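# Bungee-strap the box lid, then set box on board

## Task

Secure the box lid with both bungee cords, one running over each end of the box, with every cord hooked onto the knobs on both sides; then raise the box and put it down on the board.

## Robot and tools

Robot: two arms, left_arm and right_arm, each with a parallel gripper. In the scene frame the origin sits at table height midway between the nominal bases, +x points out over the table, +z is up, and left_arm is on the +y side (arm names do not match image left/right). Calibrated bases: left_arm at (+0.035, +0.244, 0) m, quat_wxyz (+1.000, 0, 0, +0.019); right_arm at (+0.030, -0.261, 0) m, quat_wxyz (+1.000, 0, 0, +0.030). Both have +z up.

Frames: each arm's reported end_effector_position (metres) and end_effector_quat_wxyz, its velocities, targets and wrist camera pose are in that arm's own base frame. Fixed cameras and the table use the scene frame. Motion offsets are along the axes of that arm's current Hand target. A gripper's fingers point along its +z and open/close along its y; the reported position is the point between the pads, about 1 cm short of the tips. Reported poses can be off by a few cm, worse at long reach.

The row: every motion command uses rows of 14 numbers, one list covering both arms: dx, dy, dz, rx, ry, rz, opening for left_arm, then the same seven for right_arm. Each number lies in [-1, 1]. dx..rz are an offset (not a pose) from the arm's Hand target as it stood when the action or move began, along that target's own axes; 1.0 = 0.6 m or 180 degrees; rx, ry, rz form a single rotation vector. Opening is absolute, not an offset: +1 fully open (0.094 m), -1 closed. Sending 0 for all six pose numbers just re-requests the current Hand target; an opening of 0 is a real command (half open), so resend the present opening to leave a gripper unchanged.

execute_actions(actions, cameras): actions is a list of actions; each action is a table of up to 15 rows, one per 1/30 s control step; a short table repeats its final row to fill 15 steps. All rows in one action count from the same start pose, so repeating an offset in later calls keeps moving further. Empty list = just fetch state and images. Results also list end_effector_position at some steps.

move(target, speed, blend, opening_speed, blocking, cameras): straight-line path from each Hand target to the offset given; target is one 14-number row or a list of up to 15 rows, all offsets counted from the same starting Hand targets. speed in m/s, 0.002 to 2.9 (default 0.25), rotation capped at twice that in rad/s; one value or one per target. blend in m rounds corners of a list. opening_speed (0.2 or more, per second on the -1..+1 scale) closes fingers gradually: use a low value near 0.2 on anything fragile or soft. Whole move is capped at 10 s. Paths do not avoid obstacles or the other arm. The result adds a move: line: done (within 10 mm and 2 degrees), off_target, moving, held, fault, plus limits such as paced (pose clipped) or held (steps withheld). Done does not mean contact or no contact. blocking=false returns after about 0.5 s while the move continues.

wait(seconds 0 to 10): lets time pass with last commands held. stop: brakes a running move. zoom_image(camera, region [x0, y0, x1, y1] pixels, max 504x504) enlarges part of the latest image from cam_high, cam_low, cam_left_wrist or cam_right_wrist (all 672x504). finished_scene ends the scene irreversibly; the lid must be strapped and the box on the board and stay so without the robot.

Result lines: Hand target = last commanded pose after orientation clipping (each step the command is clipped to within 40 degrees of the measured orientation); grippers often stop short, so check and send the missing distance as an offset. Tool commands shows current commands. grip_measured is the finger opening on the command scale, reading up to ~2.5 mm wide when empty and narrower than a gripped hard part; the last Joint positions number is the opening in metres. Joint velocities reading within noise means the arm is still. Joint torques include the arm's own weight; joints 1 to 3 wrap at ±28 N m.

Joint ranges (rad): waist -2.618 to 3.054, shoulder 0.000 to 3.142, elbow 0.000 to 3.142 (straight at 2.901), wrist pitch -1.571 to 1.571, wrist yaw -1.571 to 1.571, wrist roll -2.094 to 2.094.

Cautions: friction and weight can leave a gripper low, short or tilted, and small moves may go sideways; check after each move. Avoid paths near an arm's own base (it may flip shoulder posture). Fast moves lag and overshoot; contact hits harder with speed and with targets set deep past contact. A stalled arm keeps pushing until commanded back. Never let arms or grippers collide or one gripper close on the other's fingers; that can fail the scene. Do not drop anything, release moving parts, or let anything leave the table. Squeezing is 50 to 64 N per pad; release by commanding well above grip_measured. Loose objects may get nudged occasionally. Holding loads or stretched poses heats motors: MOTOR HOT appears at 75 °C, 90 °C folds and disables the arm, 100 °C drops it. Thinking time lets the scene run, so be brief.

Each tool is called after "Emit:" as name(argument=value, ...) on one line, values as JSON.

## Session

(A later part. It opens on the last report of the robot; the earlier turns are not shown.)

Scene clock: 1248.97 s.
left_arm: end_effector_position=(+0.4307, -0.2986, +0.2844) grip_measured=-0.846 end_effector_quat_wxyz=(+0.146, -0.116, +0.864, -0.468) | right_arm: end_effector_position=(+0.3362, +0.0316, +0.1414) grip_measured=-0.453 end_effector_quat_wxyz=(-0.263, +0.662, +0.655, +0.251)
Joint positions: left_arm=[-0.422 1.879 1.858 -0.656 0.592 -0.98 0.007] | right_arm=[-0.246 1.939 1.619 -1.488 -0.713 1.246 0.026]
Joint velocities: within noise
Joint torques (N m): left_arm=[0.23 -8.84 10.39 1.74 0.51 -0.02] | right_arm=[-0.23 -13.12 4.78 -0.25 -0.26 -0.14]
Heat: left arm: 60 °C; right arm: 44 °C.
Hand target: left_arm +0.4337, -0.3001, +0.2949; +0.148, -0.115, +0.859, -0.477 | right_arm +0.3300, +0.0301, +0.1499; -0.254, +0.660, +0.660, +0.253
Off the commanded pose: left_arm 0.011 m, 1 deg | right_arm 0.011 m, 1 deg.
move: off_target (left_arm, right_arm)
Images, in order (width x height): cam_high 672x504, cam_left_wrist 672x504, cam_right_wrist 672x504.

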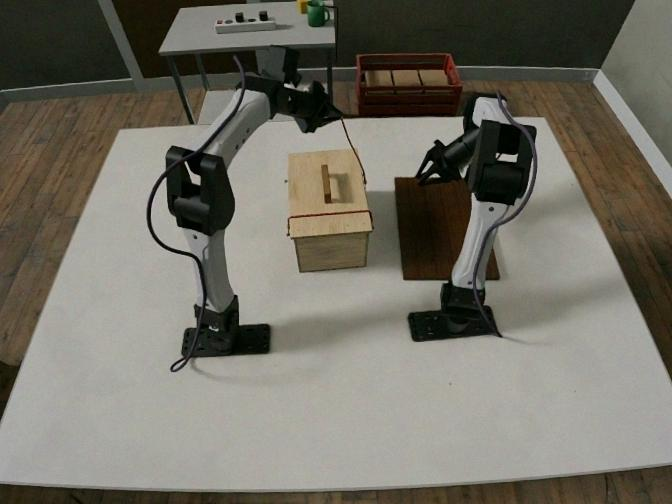

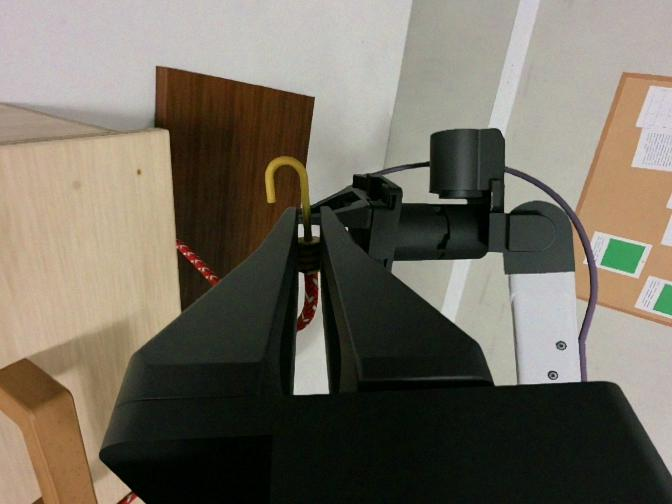

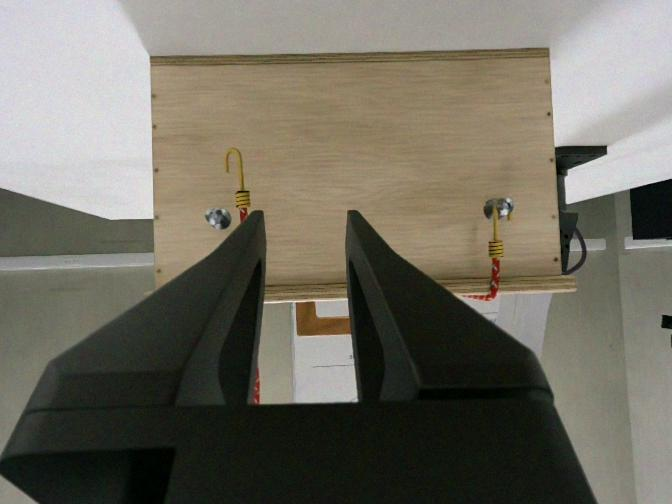

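Emit:
move(target=[[-0.0120, 0.0588, -0.0303, -0.0438, 0.0359, -0.3026, -1, 0, 0, 0, 0, 0, 0, -0.45], [-0.0097, 0.1137, -0.0482, -0.1202, 0.0495, -0.4753, -1, 0, 0, 0, 0, 0, 0, -0.45]], speed=0.2, blend=[0.01, 0], cameras=["cam_left_wrist", "cam_right_wrist", "cam_high"])

Emit:
zoom_image(camera="cam_right_wrist", region=[170, 130, 290, 330])

Scene clock: 1260.20 s.
left_arm: end_effector_position=(+0.4225, -0.2402, +0.2468) grip_measured=-0.846 end_effector_quat_wxyz=(+0.290, +0.653, -0.633, +0.298) | right_arm: end_effector_position=(+0.3362, +0.0316, +0.1414) grip_measured=-0.453 end_effector_quat_wxyz=(-0.263, +0.662, +0.656, +0.251)
Joint positions: left_arm=[-0.258 2.231 2.433 -1.456 0.811 -1.995 0.007] | right_arm=[-0.246 1.939 1.619 -1.488 -0.713 1.246 0.026]
Joint velocities: within noise
Joint torques (N m): left_arm=[0.53 -10.22 8.73 0.72 0.72 -0.08] | right_arm=[-0.24 -13.11 4.79 -0.26 -0.26 -0.14]
Heat: left arm: 58 °C; right arm: 43 °C.
Hand target: left_arm +0.4249, -0.2400, +0.2519; +0.296, +0.653, -0.628, +0.302 | right_arm +0.3300, +0.0301, +0.1499; -0.254, +0.660, +0.660, +0.253
Off the commanded pose: left_arm 0.006 m, 1 deg | right_arm 0.011 m, 1 deg.
move: off_target (right_arm)
Images, in order (width x height): cam_high 672x504, cam_left_wrist 672x504, cam_right_wrist 672x504.

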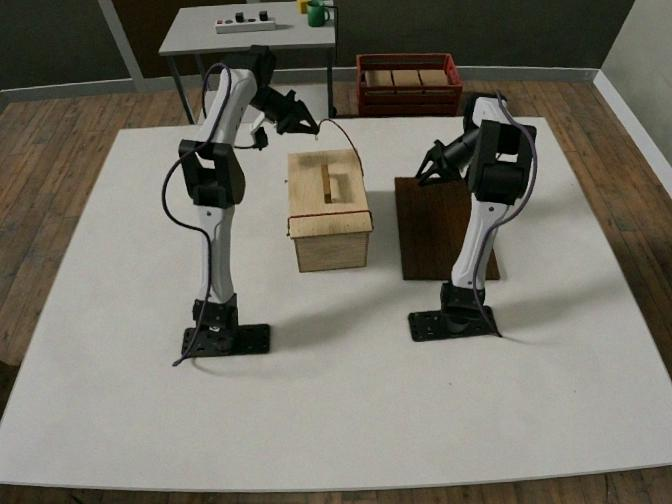

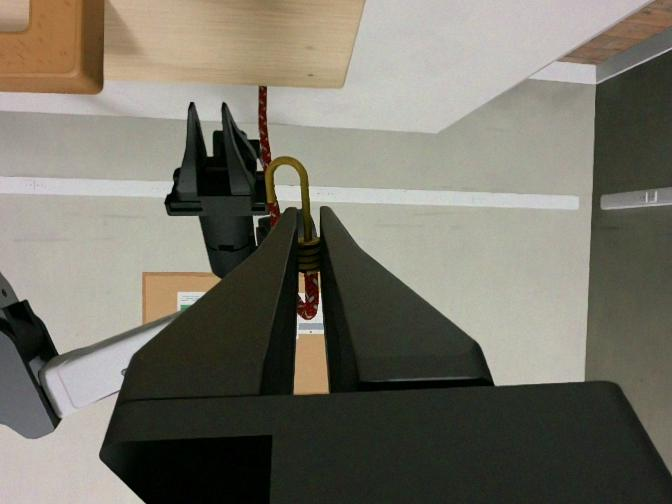

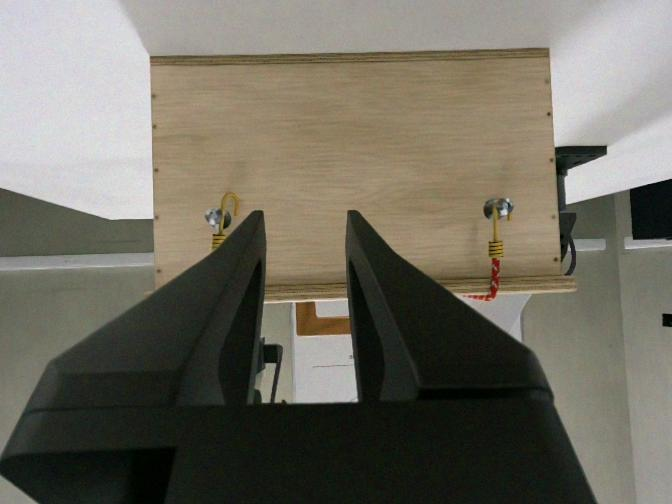

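Scaled by 2.520.

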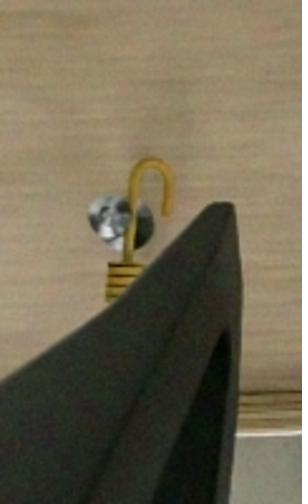

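Emit:
move(target=[0, 0, 0, 0, 0, 0, -1, 0.1568, 0.0800, 0.0648, -0.0502, -0.0552, 0.0667, -0.45], speed=0.12, cameras=["cam_right_wrist", "cam_left_wrist"])

Emit:
zoom_image(camera="cam_right_wrist", region=[230, 130, 370, 290])

Scene clock: 1272.70 s.
left_arm: end_effector_position=(+0.4221, -0.2402, +0.2469) grip_measured=-0.846 end_effector_quat_wxyz=(+0.290, +0.653, -0.633, +0.297) | right_arm: end_effector_position=(+0.3712, +0.1257, +0.1678) grip_measured=-0.453 end_effector_quat_wxyz=(-0.186, +0.765, +0.585, +0.198)
Joint positions: left_arm=[-0.258 2.231 2.433 -1.459 0.811 -1.995 0.007] | right_arm=[0.104 1.86 1.703 -1.253 -0.528 1.983 0.026]
Joint velocities: within noise
Joint torques (N m): left_arm=[0.49 -10.14 8.81 0.69 0.71 -0.06] | right_arm=[0.49 -11.47 9.17 0.74 -0.17 0.07]
Heat: left arm: 59 °C; right arm: 42 °C.
Hand target: left_arm +0.4249, -0.2400, +0.2518; +0.296, +0.653, -0.628, +0.302 | right_arm +0.3778, +0.1261, +0.1841; -0.168, +0.762, +0.586, +0.219
Off the commanded pose: left_arm 0.006 m, 1 deg | right_arm 0.018 m, 3 deg.
move: off_target (right_arm)
Images, in order (width x height): cam_left_wrist 672x504, cam_right_wrist 672x504.

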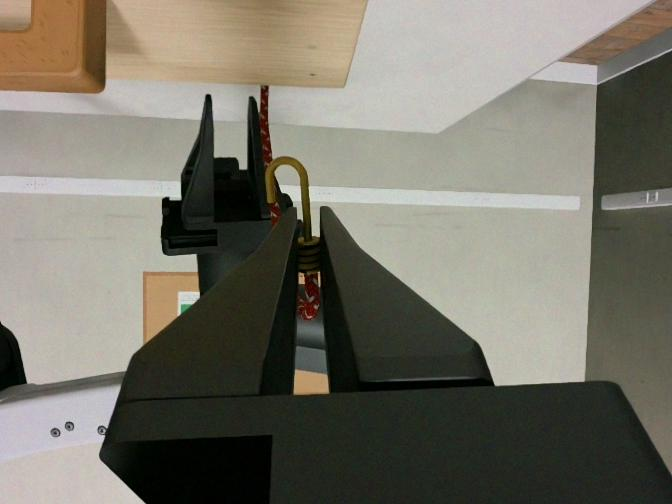

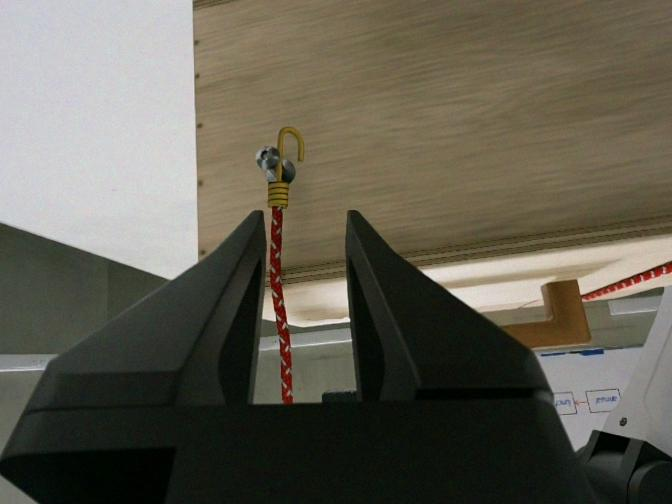

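Scaled by 3.150.

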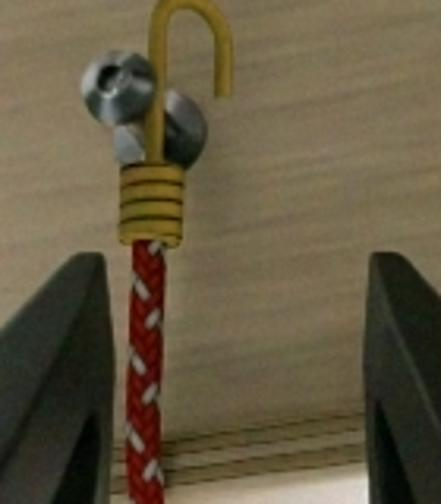

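Emit:
zoom_image(camera="cam_right_wrist", region=[245, 115, 315, 215])

Scaled by 5.040.

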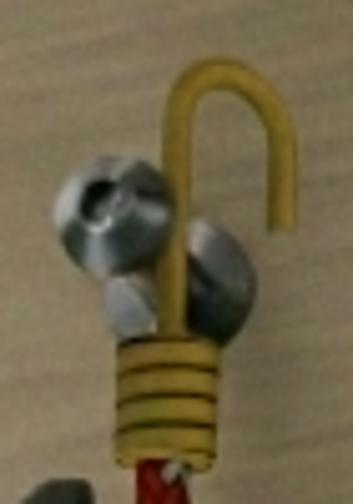

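Emit:
move(target=[0, 0, 0, 0, 0, 0, -1, 0.0217, 0.0200, 0.0500, 0, 0, 0, -0.45], speed=0.06, cameras=["cam_right_wrist"])

Emit:
zoom_image(camera="cam_right_wrist", region=[255, 125, 355, 265])

Scene clock: 1286.57 s.
left_arm: end_effector_position=(+0.4221, -0.2402, +0.2469) grip_measured=-0.846 end_effector_quat_wxyz=(+0.290, +0.653, -0.633, +0.297) | right_arm: end_effector_position=(+0.3870, +0.1467, +0.1623) grip_measured=-0.453 end_effector_quat_wxyz=(-0.176, +0.762, +0.587, +0.211)
Joint positions: left_arm=[-0.258 2.231 2.433 -1.459 0.811 -1.995 0.007] | right_arm=[0.157 1.892 1.717 -1.17 -0.514 2.045 0.026]
Joint velocities: within noise
Joint torques (N m): left_arm=[0.47 -10.15 8.83 0.69 0.71 -0.07] | right_arm=[0.65 -7.94 9.61 0.86 -0.19 0.07]
Heat: left arm: 60 °C; right arm: 43 °C.
Hand target: left_arm +0.4249, -0.2400, +0.2518; +0.296, +0.653, -0.628, +0.302 | right_arm +0.3964, +0.1490, +0.1656; -0.168, +0.762, +0.586, +0.219
Off the commanded pose: left_arm 0.006 m, 1 deg | right_arm 0.010 m, 1 deg.
move: done
Images, in order (width x height): cam_right_wrist 672x504.

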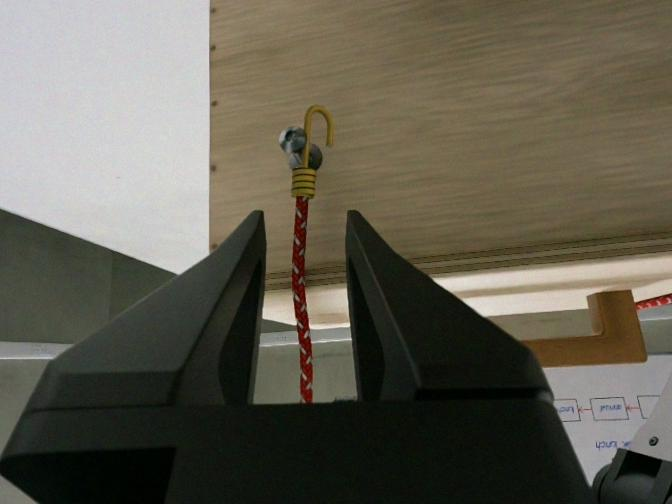

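Scaled by 3.600.

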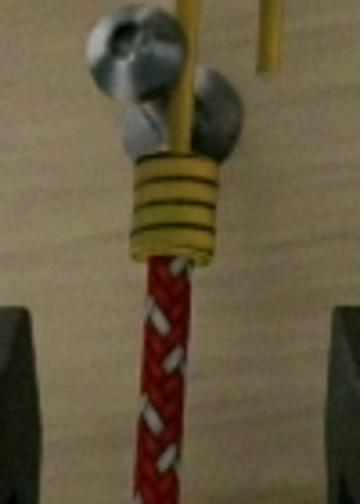

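Emit:
move(target=[0, 0, 0, 0, 0, 0, -1, 0.0081, 0.0028, 0.0405, 0, 0, 0, -0.45], speed=0.05, cameras=["cam_right_wrist"])

Emit:
zoom_image(camera="cam_right_wrist", region=[255, 125, 355, 265])

Scene clock: 1293.00 s.
left_arm: end_effector_position=(+0.4221, -0.2403, +0.2469) grip_measured=-0.846 end_effector_quat_wxyz=(+0.290, +0.653, -0.633, +0.297) | right_arm: end_effector_position=(+0.4002, +0.1637, +0.1559) grip_measured=-0.453 end_effector_quat_wxyz=(-0.168, +0.757, +0.589, +0.227)
Joint positions: left_arm=[-0.258 2.231 2.433 -1.459 0.812 -1.995 0.007] | right_arm=[0.195 1.918 1.717 -1.088 -0.504 2.086 0.026]
Joint velocities: within noise
Joint torques (N m): left_arm=[0.47 -10.17 8.84 0.7 0.71 -0.07] | right_arm=[0.68 -8.1 6.57 0.93 -0.16 0.1]
Heat: left arm: 60 °C; right arm: 43 °C.
Hand target: left_arm +0.4249, -0.2400, +0.2519; +0.296, +0.653, -0.628, +0.302 | right_arm +0.4024, +0.1651, +0.1475; -0.168, +0.762, +0.586, +0.219
Off the commanded pose: left_arm 0.006 m, 1 deg | right_arm 0.009 m, 1 deg.
move: done
Images, in order (width x height): cam_right_wrist 672x504.

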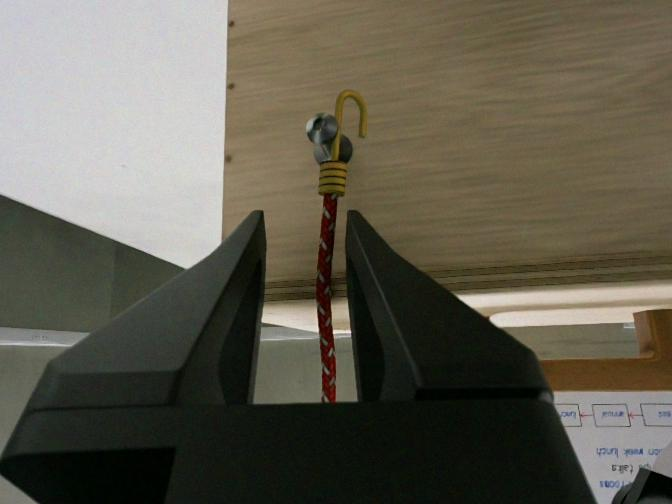

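Scaled by 3.600.

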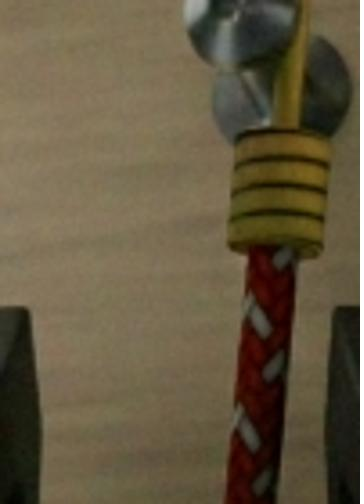

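Emit:
move(target=[0, 0, 0, 0, 0, 0, -1, -0.0020, -0.0158, 0.0193, 0, 0, 0, -0.45], speed=0.05, cameras=["cam_right_wrist"])

Emit:
zoom_image(camera="cam_right_wrist", region=[255, 125, 355, 265])

Scene clock: 1299.60 s.
left_arm: end_effector_position=(+0.4220, -0.2402, +0.2469) grip_measured=-0.846 end_effector_quat_wxyz=(+0.291, +0.653, -0.633, +0.297) | right_arm: end_effector_position=(+0.3961, +0.1702, +0.1407) grip_measured=-0.453 end_effector_quat_wxyz=(-0.171, +0.755, +0.594, +0.221)
Joint positions: left_arm=[-0.258 2.231 2.433 -1.459 0.812 -1.995 0.007] | right_arm=[0.213 1.918 1.66 -1.037 -0.501 2.093 0.026]
Joint velocities: within noise
Joint torques (N m): left_arm=[0.49 -10.15 8.84 0.7 0.71 -0.07] | right_arm=[0.83 -10.02 5.61 1.01 -0.19 0.08]
Heat: left arm: 60 °C; right arm: 42 °C.
Hand target: left_arm +0.4248, -0.2400, +0.2518; +0.296, +0.653, -0.628, +0.302 | right_arm +0.3946, +0.1723, +0.1370; -0.168, +0.762, +0.585, +0.219
Off the commanded pose: left_arm 0.006 m, 1 deg | right_arm 0.005 m, 1 deg.
joint sent to its limit (right arm) — joint 6 (wrist roll), upper limit. The joint targets still meet the commanded pose.
move: done
Images, in order (width x height): cam_right_wrist 672x504.

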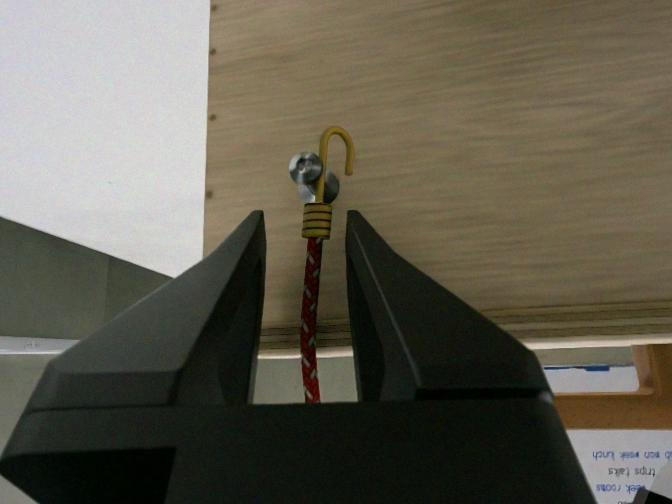

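Scaled by 3.600.

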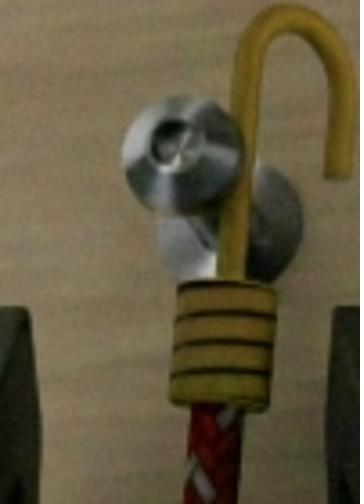

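Emit:
move(target=[[0, 0, 0, 0, 0, 0, -1, 0, -0.0075, 0.0067, 0, 0, 0, -0.45], [0, 0, 0, 0, 0, 0, -1, 0, -0.0075, 0.0067, 0, 0, 0, -1]], speed=0.04, opening_speed=0.6, cameras=["cam_right_wrist"])

Emit:
zoom_image(camera="cam_right_wrist", region=[255, 125, 355, 265])

Scene clock: 1303.00 s.
left_arm: end_effector_position=(+0.4220, -0.2402, +0.2469) grip_measured=-0.846 end_effector_quat_wxyz=(+0.291, +0.653, -0.633, +0.297) | right_arm: end_effector_position=(+0.3927, +0.1733, +0.1340) grip_measured=-0.842 end_effector_quat_wxyz=(-0.173, +0.754, +0.596, +0.216)
Joint positions: left_arm=[-0.258 2.231 2.433 -1.459 0.812 -1.995 0.007] | right_arm=[0.223 1.918 1.635 -1.021 -0.5 2.094 0.007]
Joint velocities: within noise
Joint torques (N m): left_arm=[0.47 -10.15 8.83 0.69 0.7 -0.07] | right_arm=[0.81 -10.8 5.57 0.97 -0.2 0.07]
Heat: left arm: 60 °C; right arm: 42 °C.
Hand target: left_arm +0.4248, -0.2400, +0.2518; +0.296, +0.653, -0.628, +0.302 | right_arm +0.3908, +0.1756, +0.1336; -0.168, +0.762, +0.586, +0.219
Off the commanded pose: left_arm 0.006 m, 1 deg | right_arm 0.003 m, 2 deg.
joint sent to its limit (right arm) — joint 6 (wrist roll), upper limit. The joint targets still meet the commanded pose.
move: done
Images, in order (width x height): cam_right_wrist 672x504.

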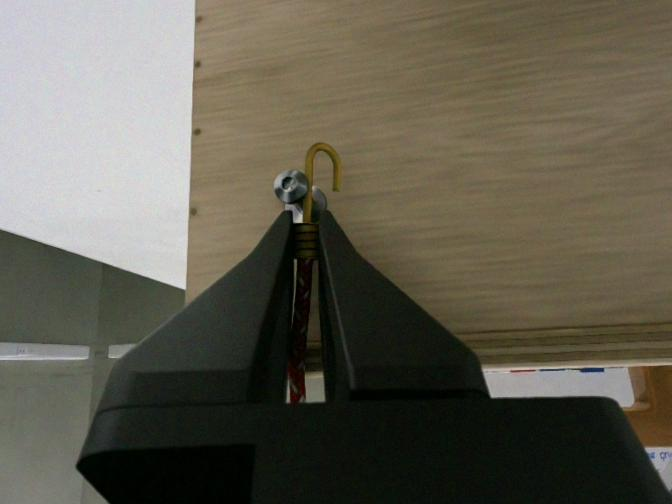

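Scaled by 3.600.

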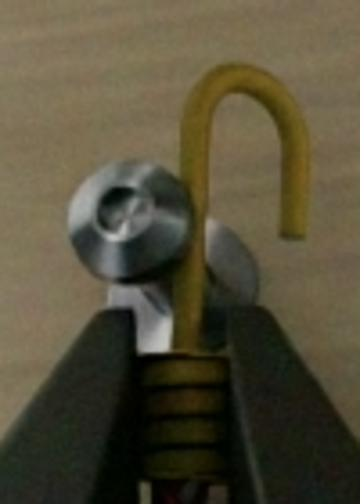

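Emit:
move(target=[[0.0136, 0.0026, 0.0364, 0, 0, 0, -1, -0.0505, 0.0151, -0.0256, 0, 0, 0, -1], [0.0136, 0.0026, 0.0364, 0, 0, 0, -1, -0.0370, 0.0807, -0.0160, 0.0883, -0.0110, -0.1413, -1]], speed=[0.08, 0.12], blend=[0.003, 0], cameras=["cam_right_wrist", "cam_left_wrist", "cam_high"])

Emit:
zoom_image(camera="cam_right_wrist", region=[255, 125, 355, 265])

Scene clock: 1315.93 s.
left_arm: end_effector_position=(+0.4233, -0.2612, +0.2487) grip_measured=-0.846 end_effector_quat_wxyz=(+0.293, +0.648, -0.632, +0.306) | right_arm: end_effector_position=(+0.4138, +0.1507, +0.1325) grip_measured=-0.843 end_effector_quat_wxyz=(-0.225, +0.594, +0.756, +0.160)
Joint positions: left_arm=[-0.299 2.231 2.424 -1.388 0.812 -2.058 0.007] | right_arm=[0.143 2.338 2.29 -1.613 -0.552 1.449 0.007]
Joint velocities: within noise
Joint torques (N m): left_arm=[-0.12 -11.1 5.15 1.03 0.52 -0.09] | right_arm=[-1.4 -10.56 9.4 0.46 0.01 -0.13]
Heat: left arm: 61 °C; right arm: 42 °C.
Hand target: left_arm +0.4240, -0.2621, +0.2441; +0.296, +0.653, -0.628, +0.302 | right_arm +0.4314, +0.1400, +0.1300; -0.209, +0.589, +0.766, +0.155
Off the commanded pose: left_arm 0.005 m, 1 deg | right_arm 0.021 m, 2 deg.
joint read past its limit (right arm) — joint 4 (wrist pitch), lower limit.
joint sent to its limit (right arm) — joint 4 (wrist pitch), lower limit. The joint targets still meet the commanded pose.
move: off_target (right_arm)
Images, in order (width x height): cam_high 672x504, cam_left_wrist 672x504, cam_right_wrist 672x504.

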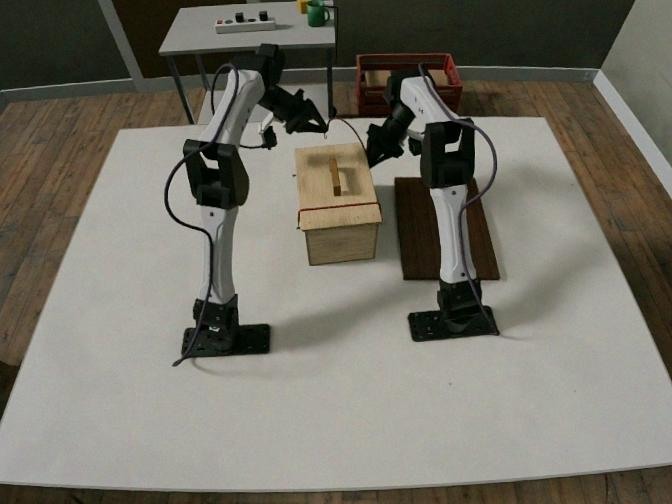

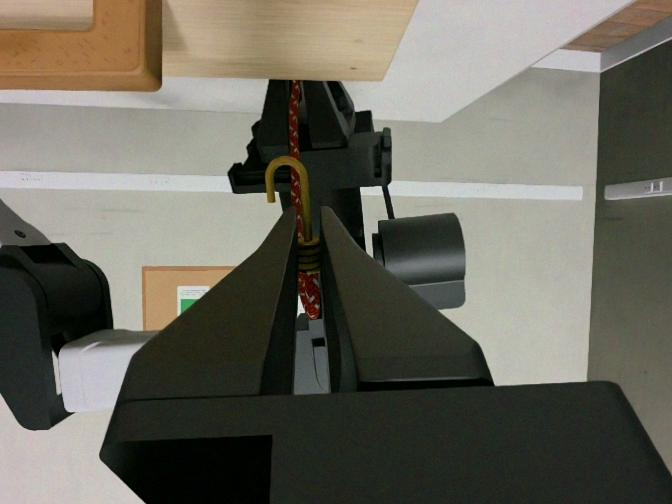

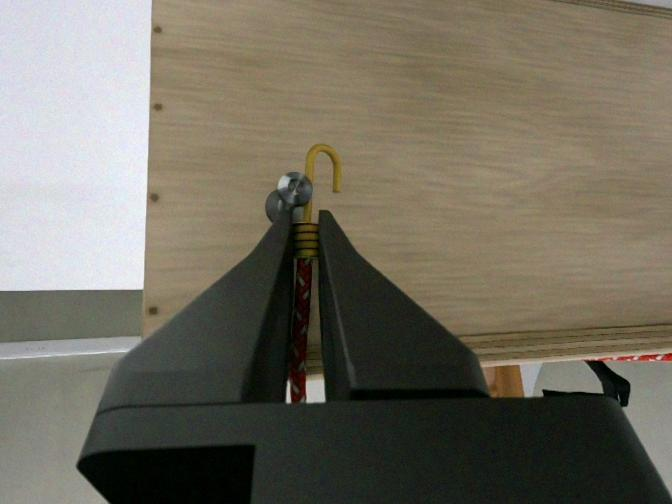

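Scaled by 3.600.

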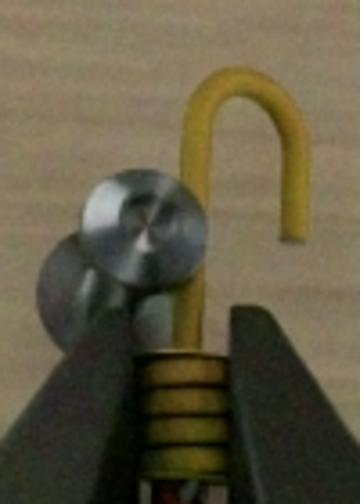

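Emit:
move(target=[0.0177, -0.0118, 0.0420, -0.0170, 0, 0.0143, -1, 0.0292, -0.0475, 0.0130, -0.0361, 0.0110, 0.0625, -1], speed=0.08, cameras=["cam_right_wrist", "cam_high"])

Emit:
zoom_image(camera="cam_right_wrist", region=[235, 115, 355, 265])

Scene clock: 1325.70 s.
left_arm: end_effector_position=(+0.4333, -0.2838, +0.2336) grip_measured=-0.846 end_effector_quat_wxyz=(+0.303, +0.638, -0.646, +0.290) | right_arm: end_effector_position=(+0.4043, +0.1510, +0.1240) grip_measured=-0.843 end_effector_quat_wxyz=(-0.207, +0.666, +0.692, +0.187)
Joint positions: left_arm=[-0.337 2.451 2.766 -1.542 0.812 -2.045 0.007] | right_arm=[0.143 2.127 1.909 -1.306 -0.564 1.689 0.007]
Joint velocities: within noise
Joint torques (N m): left_arm=[-0.53 -11.32 8.31 0.74 0.64 0.13] | right_arm=[0.65 -14.5 5.27 0.34 -0.2 0.09]
Heat: left arm: 62 °C; right arm: 42 °C.
Hand target: left_arm +0.4319, -0.2879, +0.2362; +0.306, +0.630, -0.651, +0.292 | right_arm +0.3989, +0.1511, +0.1323; -0.202, +0.669, +0.691, +0.187
Off the commanded pose: left_arm 0.005 m, 1 deg | right_arm 0.010 m, 1 deg.
move: done
Images, in order (width x height): cam_high 672x504, cam_right_wrist 672x504.

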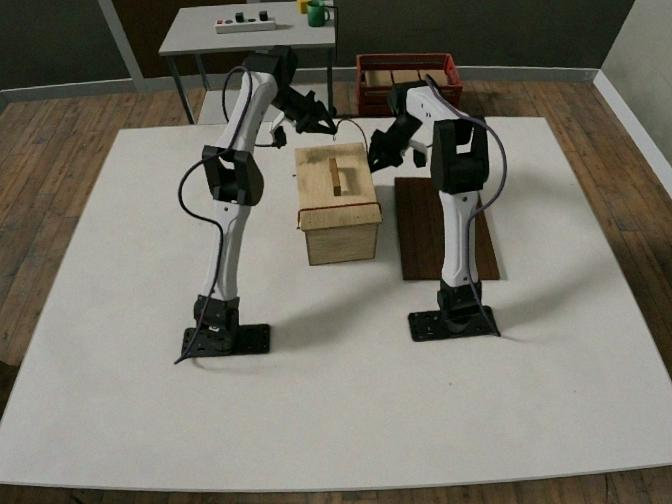

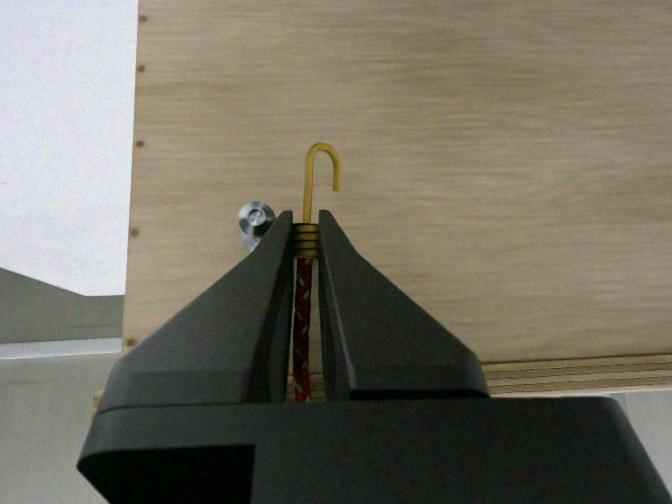

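Scaled by 3.360.

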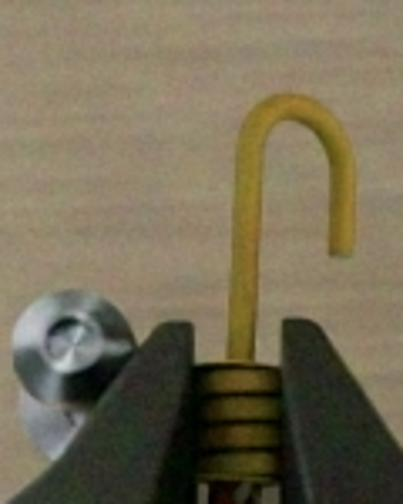

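Emit:
move(target=[[0, 0, 0, 0, 0, 0, -1, -0.0533, -0.0007, -0.0373, 0, 0, 0, -1], [0, 0, 0, 0, 0, 0, -1, -0.0557, 0.0777, -0.0388, 0, 0, 0, -1]], speed=0.12, blend=[0.003, 0], cameras=["cam_right_wrist", "cam_high"])

Emit:
zoom_image(camera="cam_right_wrist", region=[235, 115, 385, 265])

Scene clock: 1339.23 s.
left_arm: end_effector_position=(+0.4328, -0.2837, +0.2333) grip_measured=-0.846 end_effector_quat_wxyz=(+0.303, +0.638, -0.646, +0.289) | right_arm: end_effector_position=(+0.4436, +0.1125, +0.1365) grip_measured=-0.843 end_effector_quat_wxyz=(-0.203, +0.672, +0.687, +0.188)
Joint positions: left_arm=[-0.337 2.452 2.767 -1.545 0.812 -2.044 0.007] | right_arm=[0.047 2.33 2.293 -1.535 -0.561 1.595 0.007]
Joint velocities: within noise
Joint torques (N m): left_arm=[-0.54 -11.12 8.64 0.73 0.64 0.12] | right_arm=[0.2 -10.37 8.85 0.22 -0.24 -0.15]
Heat: left arm: 61 °C; right arm: 43 °C.
Hand target: left_arm +0.4320, -0.2879, +0.2360; +0.306, +0.630, -0.651, +0.292 | right_arm +0.4470, +0.1120, +0.1337; -0.203, +0.669, +0.691, +0.187
Off the commanded pose: left_arm 0.005 m, 1 deg | right_arm 0.004 m, 1 deg.
move: done
Images, in order (width x height): cam_high 672x504, cam_right_wrist 672x504.

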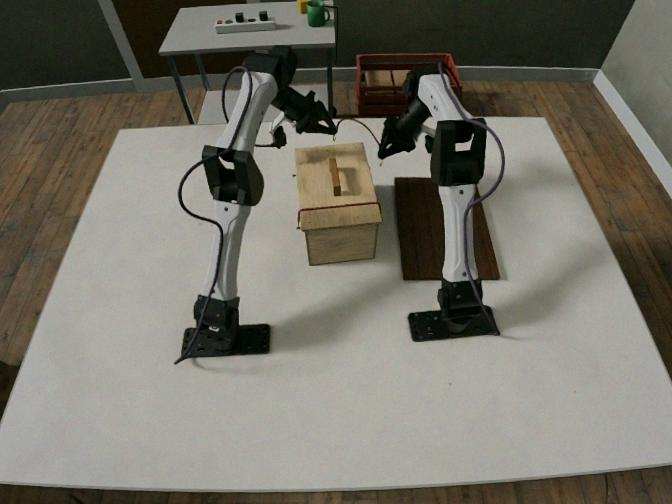

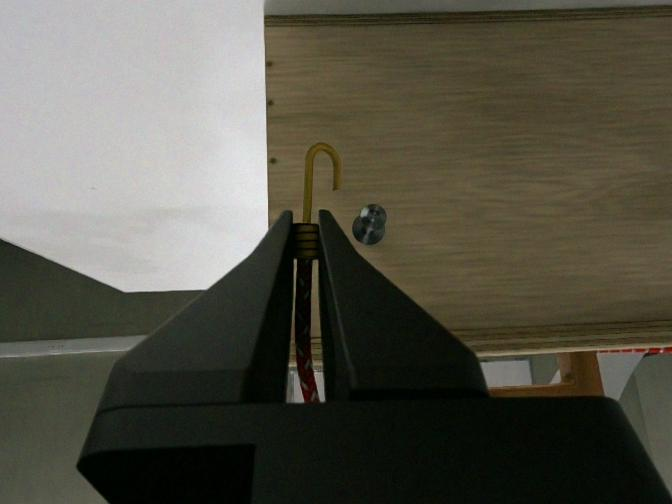

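Scaled by 3.360.

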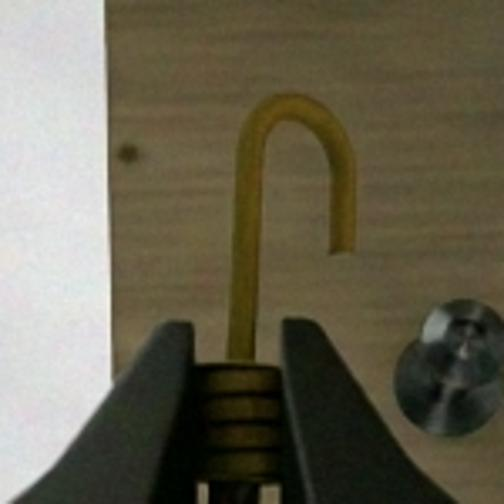

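Emit:
zoom_image(camera="cam_right_wrist", region=[335, 185, 405, 265])

Scaled by 6.300.

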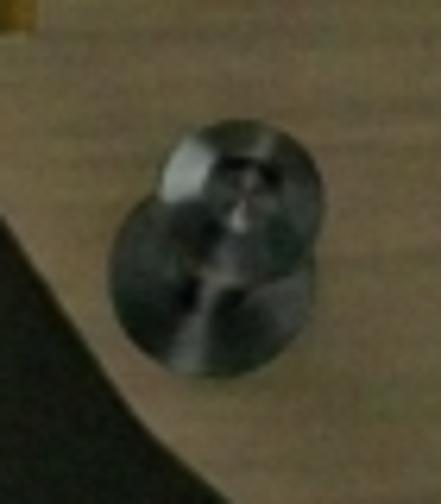

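Emit:
move(target=[-0.0140, -0.0122, -0.0322, 0, 0, 0, -1, 0.0373, 0.0016, 0.0252, 0.0236, 0, -0.0377, -1], speed=0.08, cameras=["cam_right_wrist", "cam_high"])

Emit:
zoom_image(camera="cam_right_wrist", region=[285, 125, 425, 265])

Scene clock: 1357.03 s.
left_arm: end_effector_position=(+0.4418, -0.2690, +0.2343) grip_measured=-0.846 end_effector_quat_wxyz=(+0.298, +0.638, -0.643, +0.300) | right_arm: end_effector_position=(+0.4442, +0.1366, +0.1353) grip_measured=-0.843 end_effector_quat_wxyz=(-0.203, +0.629, +0.727, +0.189)
Joint positions: left_arm=[-0.301 2.452 2.767 -1.546 0.821 -2.013 0.007] | right_arm=[0.1 2.381 2.379 -1.572 -0.561 1.526 0.007]
Joint velocities: within noise
Joint torques (N m): left_arm=[0.38 -12.92 6.61 0.73 0.74 0.08] | right_arm=[0.64 -10.66 8.8 0.24 -0.27 -0.14]
Heat: left arm: 62 °C; right arm: 43 °C.
Hand target: left_arm +0.4401, -0.2679, +0.2419; +0.306, +0.631, -0.651, +0.292 | right_arm +0.4470, +0.1390, +0.1327; -0.216, +0.619, +0.735, +0.173
Off the commanded pose: left_arm 0.008 m, 2 deg | right_arm 0.005 m, 3 deg.
joint sent to its limit (left arm) — joint 4 (wrist pitch), lower limit. The joint targets still meet the commanded pose.
joint sent to its limit (right arm) — joint 4 (wrist pitch), lower limit. The joint targets still meet the commanded pose.
move: off_target (right_arm)
Images, in order (width x height): cam_high 672x504, cam_right_wrist 672x504.

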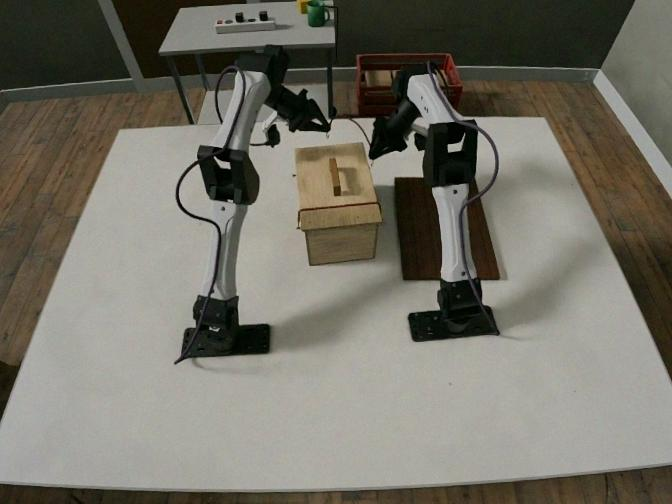

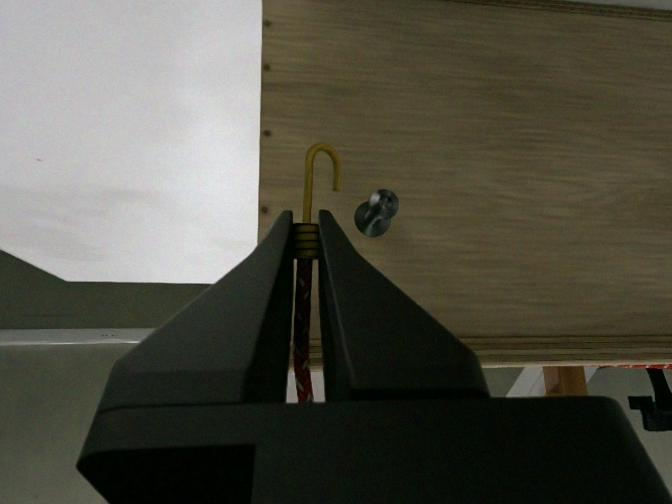

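Scaled by 3.600.

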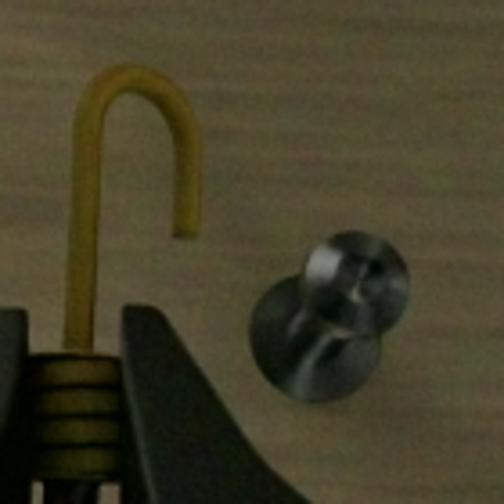

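Emit:
move(target=[0, 0, 0, 0, 0, 0, -1, 0.0189, 0.0042, 0.0147, 0, 0, 0, -1], speed=0.05, cameras=["cam_right_wrist"])

Emit:
zoom_image(camera="cam_right_wrist", region=[285, 125, 425, 265])

Scene clock: 1363.20 s.
left_arm: end_effector_position=(+0.4417, -0.2691, +0.2345) grip_measured=-0.846 end_effector_quat_wxyz=(+0.298, +0.638, -0.644, +0.301) | right_arm: end_effector_position=(+0.4438, +0.1515, +0.1341) grip_measured=-0.843 end_effector_quat_wxyz=(-0.204, +0.618, +0.736, +0.188)
Joint positions: left_arm=[-0.301 2.452 2.767 -1.546 0.822 -2.012 0.007] | right_arm=[0.132 2.399 2.406 -1.574 -0.561 1.531 0.007]
Joint velocities: within noise
Joint torques (N m): left_arm=[0.36 -12.94 6.63 0.74 0.7 0.11] | right_arm=[0.62 -10.78 8.79 0.25 -0.27 0.11]
Heat: left arm: 63 °C; right arm: 43 °C.
Hand target: left_arm +0.4401, -0.2679, +0.2419; +0.306, +0.630, -0.651, +0.292 | right_arm +0.4469, +0.1536, +0.1314; -0.216, +0.619, +0.735, +0.173
Off the commanded pose: left_arm 0.008 m, 2 deg | right_arm 0.005 m, 2 deg.
joint sent to its limit (left arm) — joint 4 (wrist pitch), lower limit. The joint targets still meet the commanded pose.
joint sent to its limit (right arm) — joint 4 (wrist pitch), lower limit. The joint targets still meet the commanded pose.
move: done
Images, in order (width x height): cam_right_wrist 672x504.

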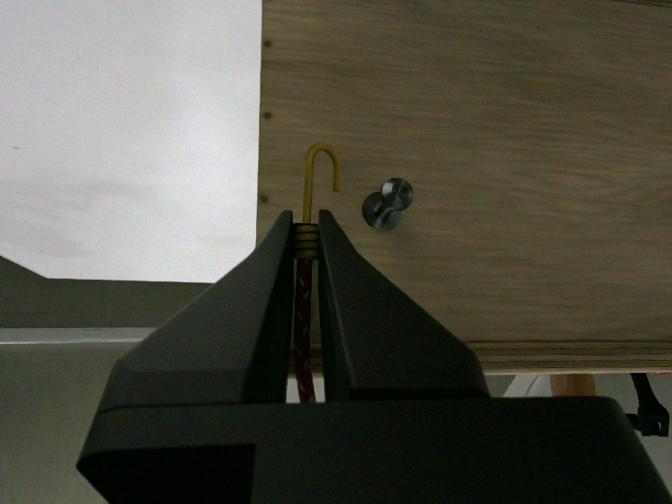

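Scaled by 3.600.

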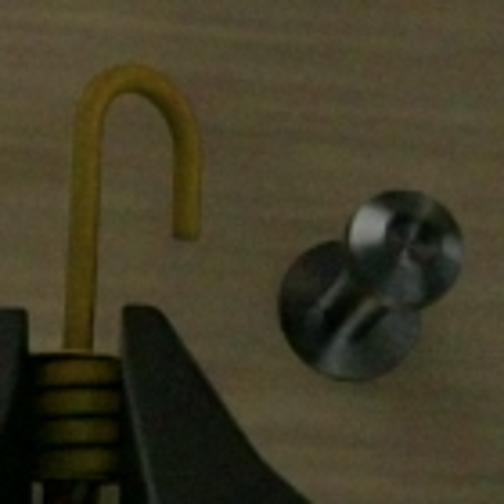

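Emit:
zoom_image(camera="cam_right_wrist", region=[440, 300, 672, 400])

Emit:
zoom_image(camera="cam_high", region=[270, 100, 420, 280])

Scaled by 2.172.

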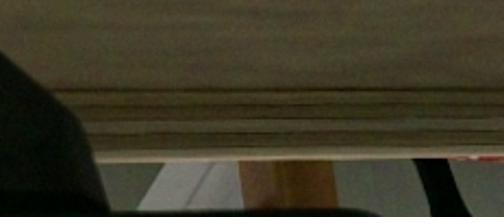

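This scene's latest camera images include none from cam_high. They are from: cam_right_wrist. cam_high's image comes with the result of a call that names it in "cameras".

Emit:
move(target=[0, 0, 0, 0, 0, 0, -1, 0.0040, -0.0195, 0.0025, 0, 0, 0, -1], speed=0.04, cameras=["cam_right_wrist", "cam_high"])

Emit:
zoom_image(camera="cam_right_wrist", region=[285, 125, 405, 245])

Emit:
zoom_image(camera="cam_high", region=[270, 100, 420, 280])

Scene clock: 1375.40 s.
left_arm: end_effector_position=(+0.4417, -0.2692, +0.2345) grip_measured=-0.846 end_effector_quat_wxyz=(+0.298, +0.637, -0.644, +0.301) | right_arm: end_effector_position=(+0.4402, +0.1510, +0.1287) grip_measured=-0.843 end_effector_quat_wxyz=(-0.211, +0.621, +0.733, +0.180)
Joint positions: left_arm=[-0.301 2.452 2.767 -1.546 0.822 -2.012 0.007] | right_arm=[0.132 2.399 2.384 -1.574 -0.561 1.532 0.007]
Joint velocities: within noise
Joint torques (N m): left_arm=[0.38 -12.94 6.61 0.73 0.71 0.12] | right_arm=[1.02 -14.45 5.01 0.2 -0.25 -0.02]
Heat: left arm: 65 °C; right arm: 43 °C.
Hand target: left_arm +0.4401, -0.2679, +0.2420; +0.306, +0.630, -0.651, +0.292 | right_arm +0.4350, +0.1544, +0.1315; -0.216, +0.619, +0.736, +0.173
Off the commanded pose: left_arm 0.008 m, 2 deg | right_arm 0.007 m, 1 deg.
joint sent to its limit (left arm) — joint 4 (wrist pitch), lower limit. The joint targets still meet the commanded pose.
joint sent to its limit (right arm) — joint 4 (wrist pitch), lower limit. The joint targets still meet the commanded pose.
move: done
Images, in order (width x height): cam_high 672x504, cam_right_wrist 672x504.

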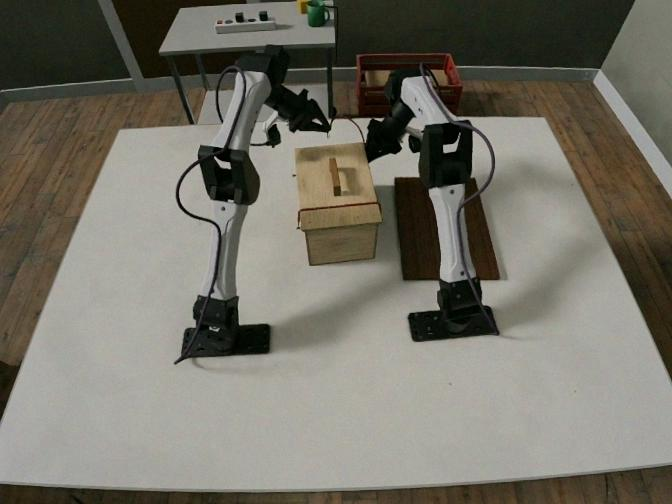

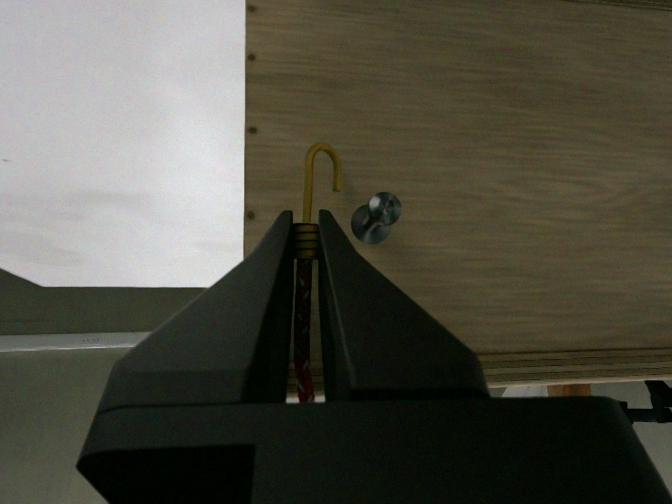

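Scaled by 4.200.

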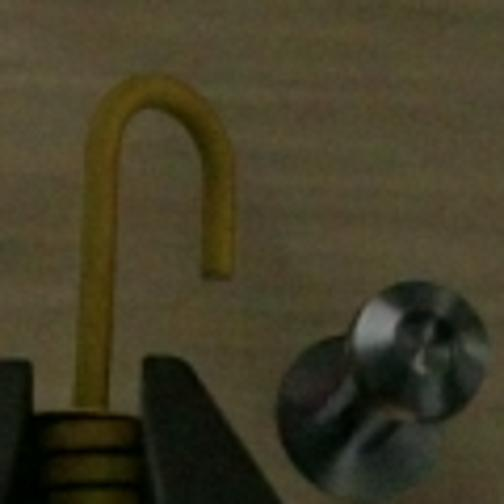

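Scaled by 2.800.

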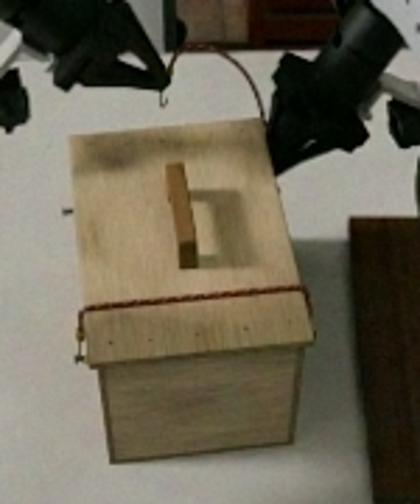

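Emit:
move(target=[0, 0, 0, 0, 0, 0, -1, 0.0050, -0.0066, -0.0060, 0, 0, 0, -1], speed=0.05, cameras=["cam_right_wrist"])

Emit:
zoom_image(camera="cam_right_wrist", region=[285, 125, 405, 245])

Scene clock: 1377.67 s.
left_arm: end_effector_position=(+0.4417, -0.2692, +0.2345) grip_measured=-0.846 end_effector_quat_wxyz=(+0.298, +0.637, -0.644, +0.301) | right_arm: end_effector_position=(+0.4365, +0.1521, +0.1241) grip_measured=-0.843 end_effector_quat_wxyz=(-0.217, +0.621, +0.733, +0.172)
Joint positions: left_arm=[-0.301 2.452 2.767 -1.546 0.822 -2.012 0.007] | right_arm=[0.136 2.399 2.365 -1.575 -0.561 1.532 0.007]
Joint velocities: within noise
Joint torques (N m): left_arm=[0.35 -12.93 6.64 0.74 0.71 0.12] | right_arm=[0.81 -16.58 5.01 0.16 -0.25 0]
Heat: left arm: 66 °C; right arm: 42 °C.
Hand target: left_arm +0.4401, -0.2679, +0.2420; +0.306, +0.630, -0.651, +0.292 | right_arm +0.4310, +0.1542, +0.1362; -0.216, +0.619, +0.735, +0.173
Off the commanded pose: left_arm 0.008 m, 2 deg | right_arm 0.014 m, 1 deg.
joint sent to its limit (left arm) — joint 4 (wrist pitch), lower limit. The joint targets still meet the commanded pose.
joint sent to its limit (right arm) — joint 4 (wrist pitch), lower limit. The joint targets still meet the commanded pose.
move: off_target (right_arm)
Images, in order (width x height): cam_right_wrist 672x504.

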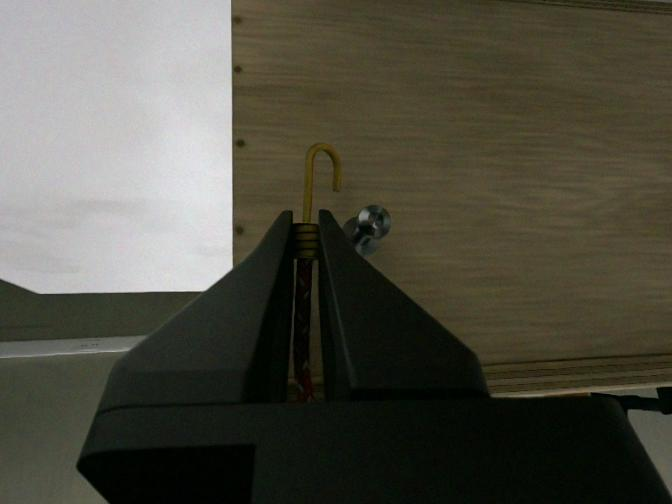

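Scaled by 4.200.

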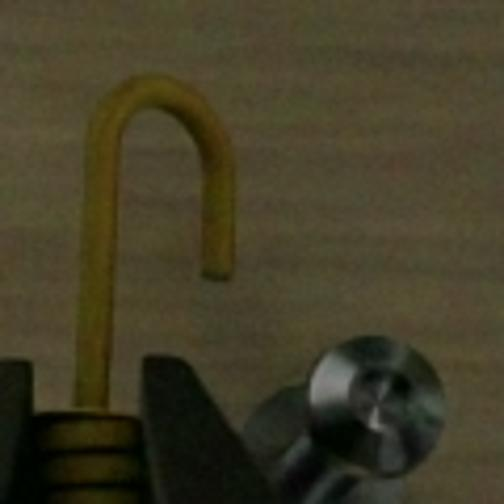

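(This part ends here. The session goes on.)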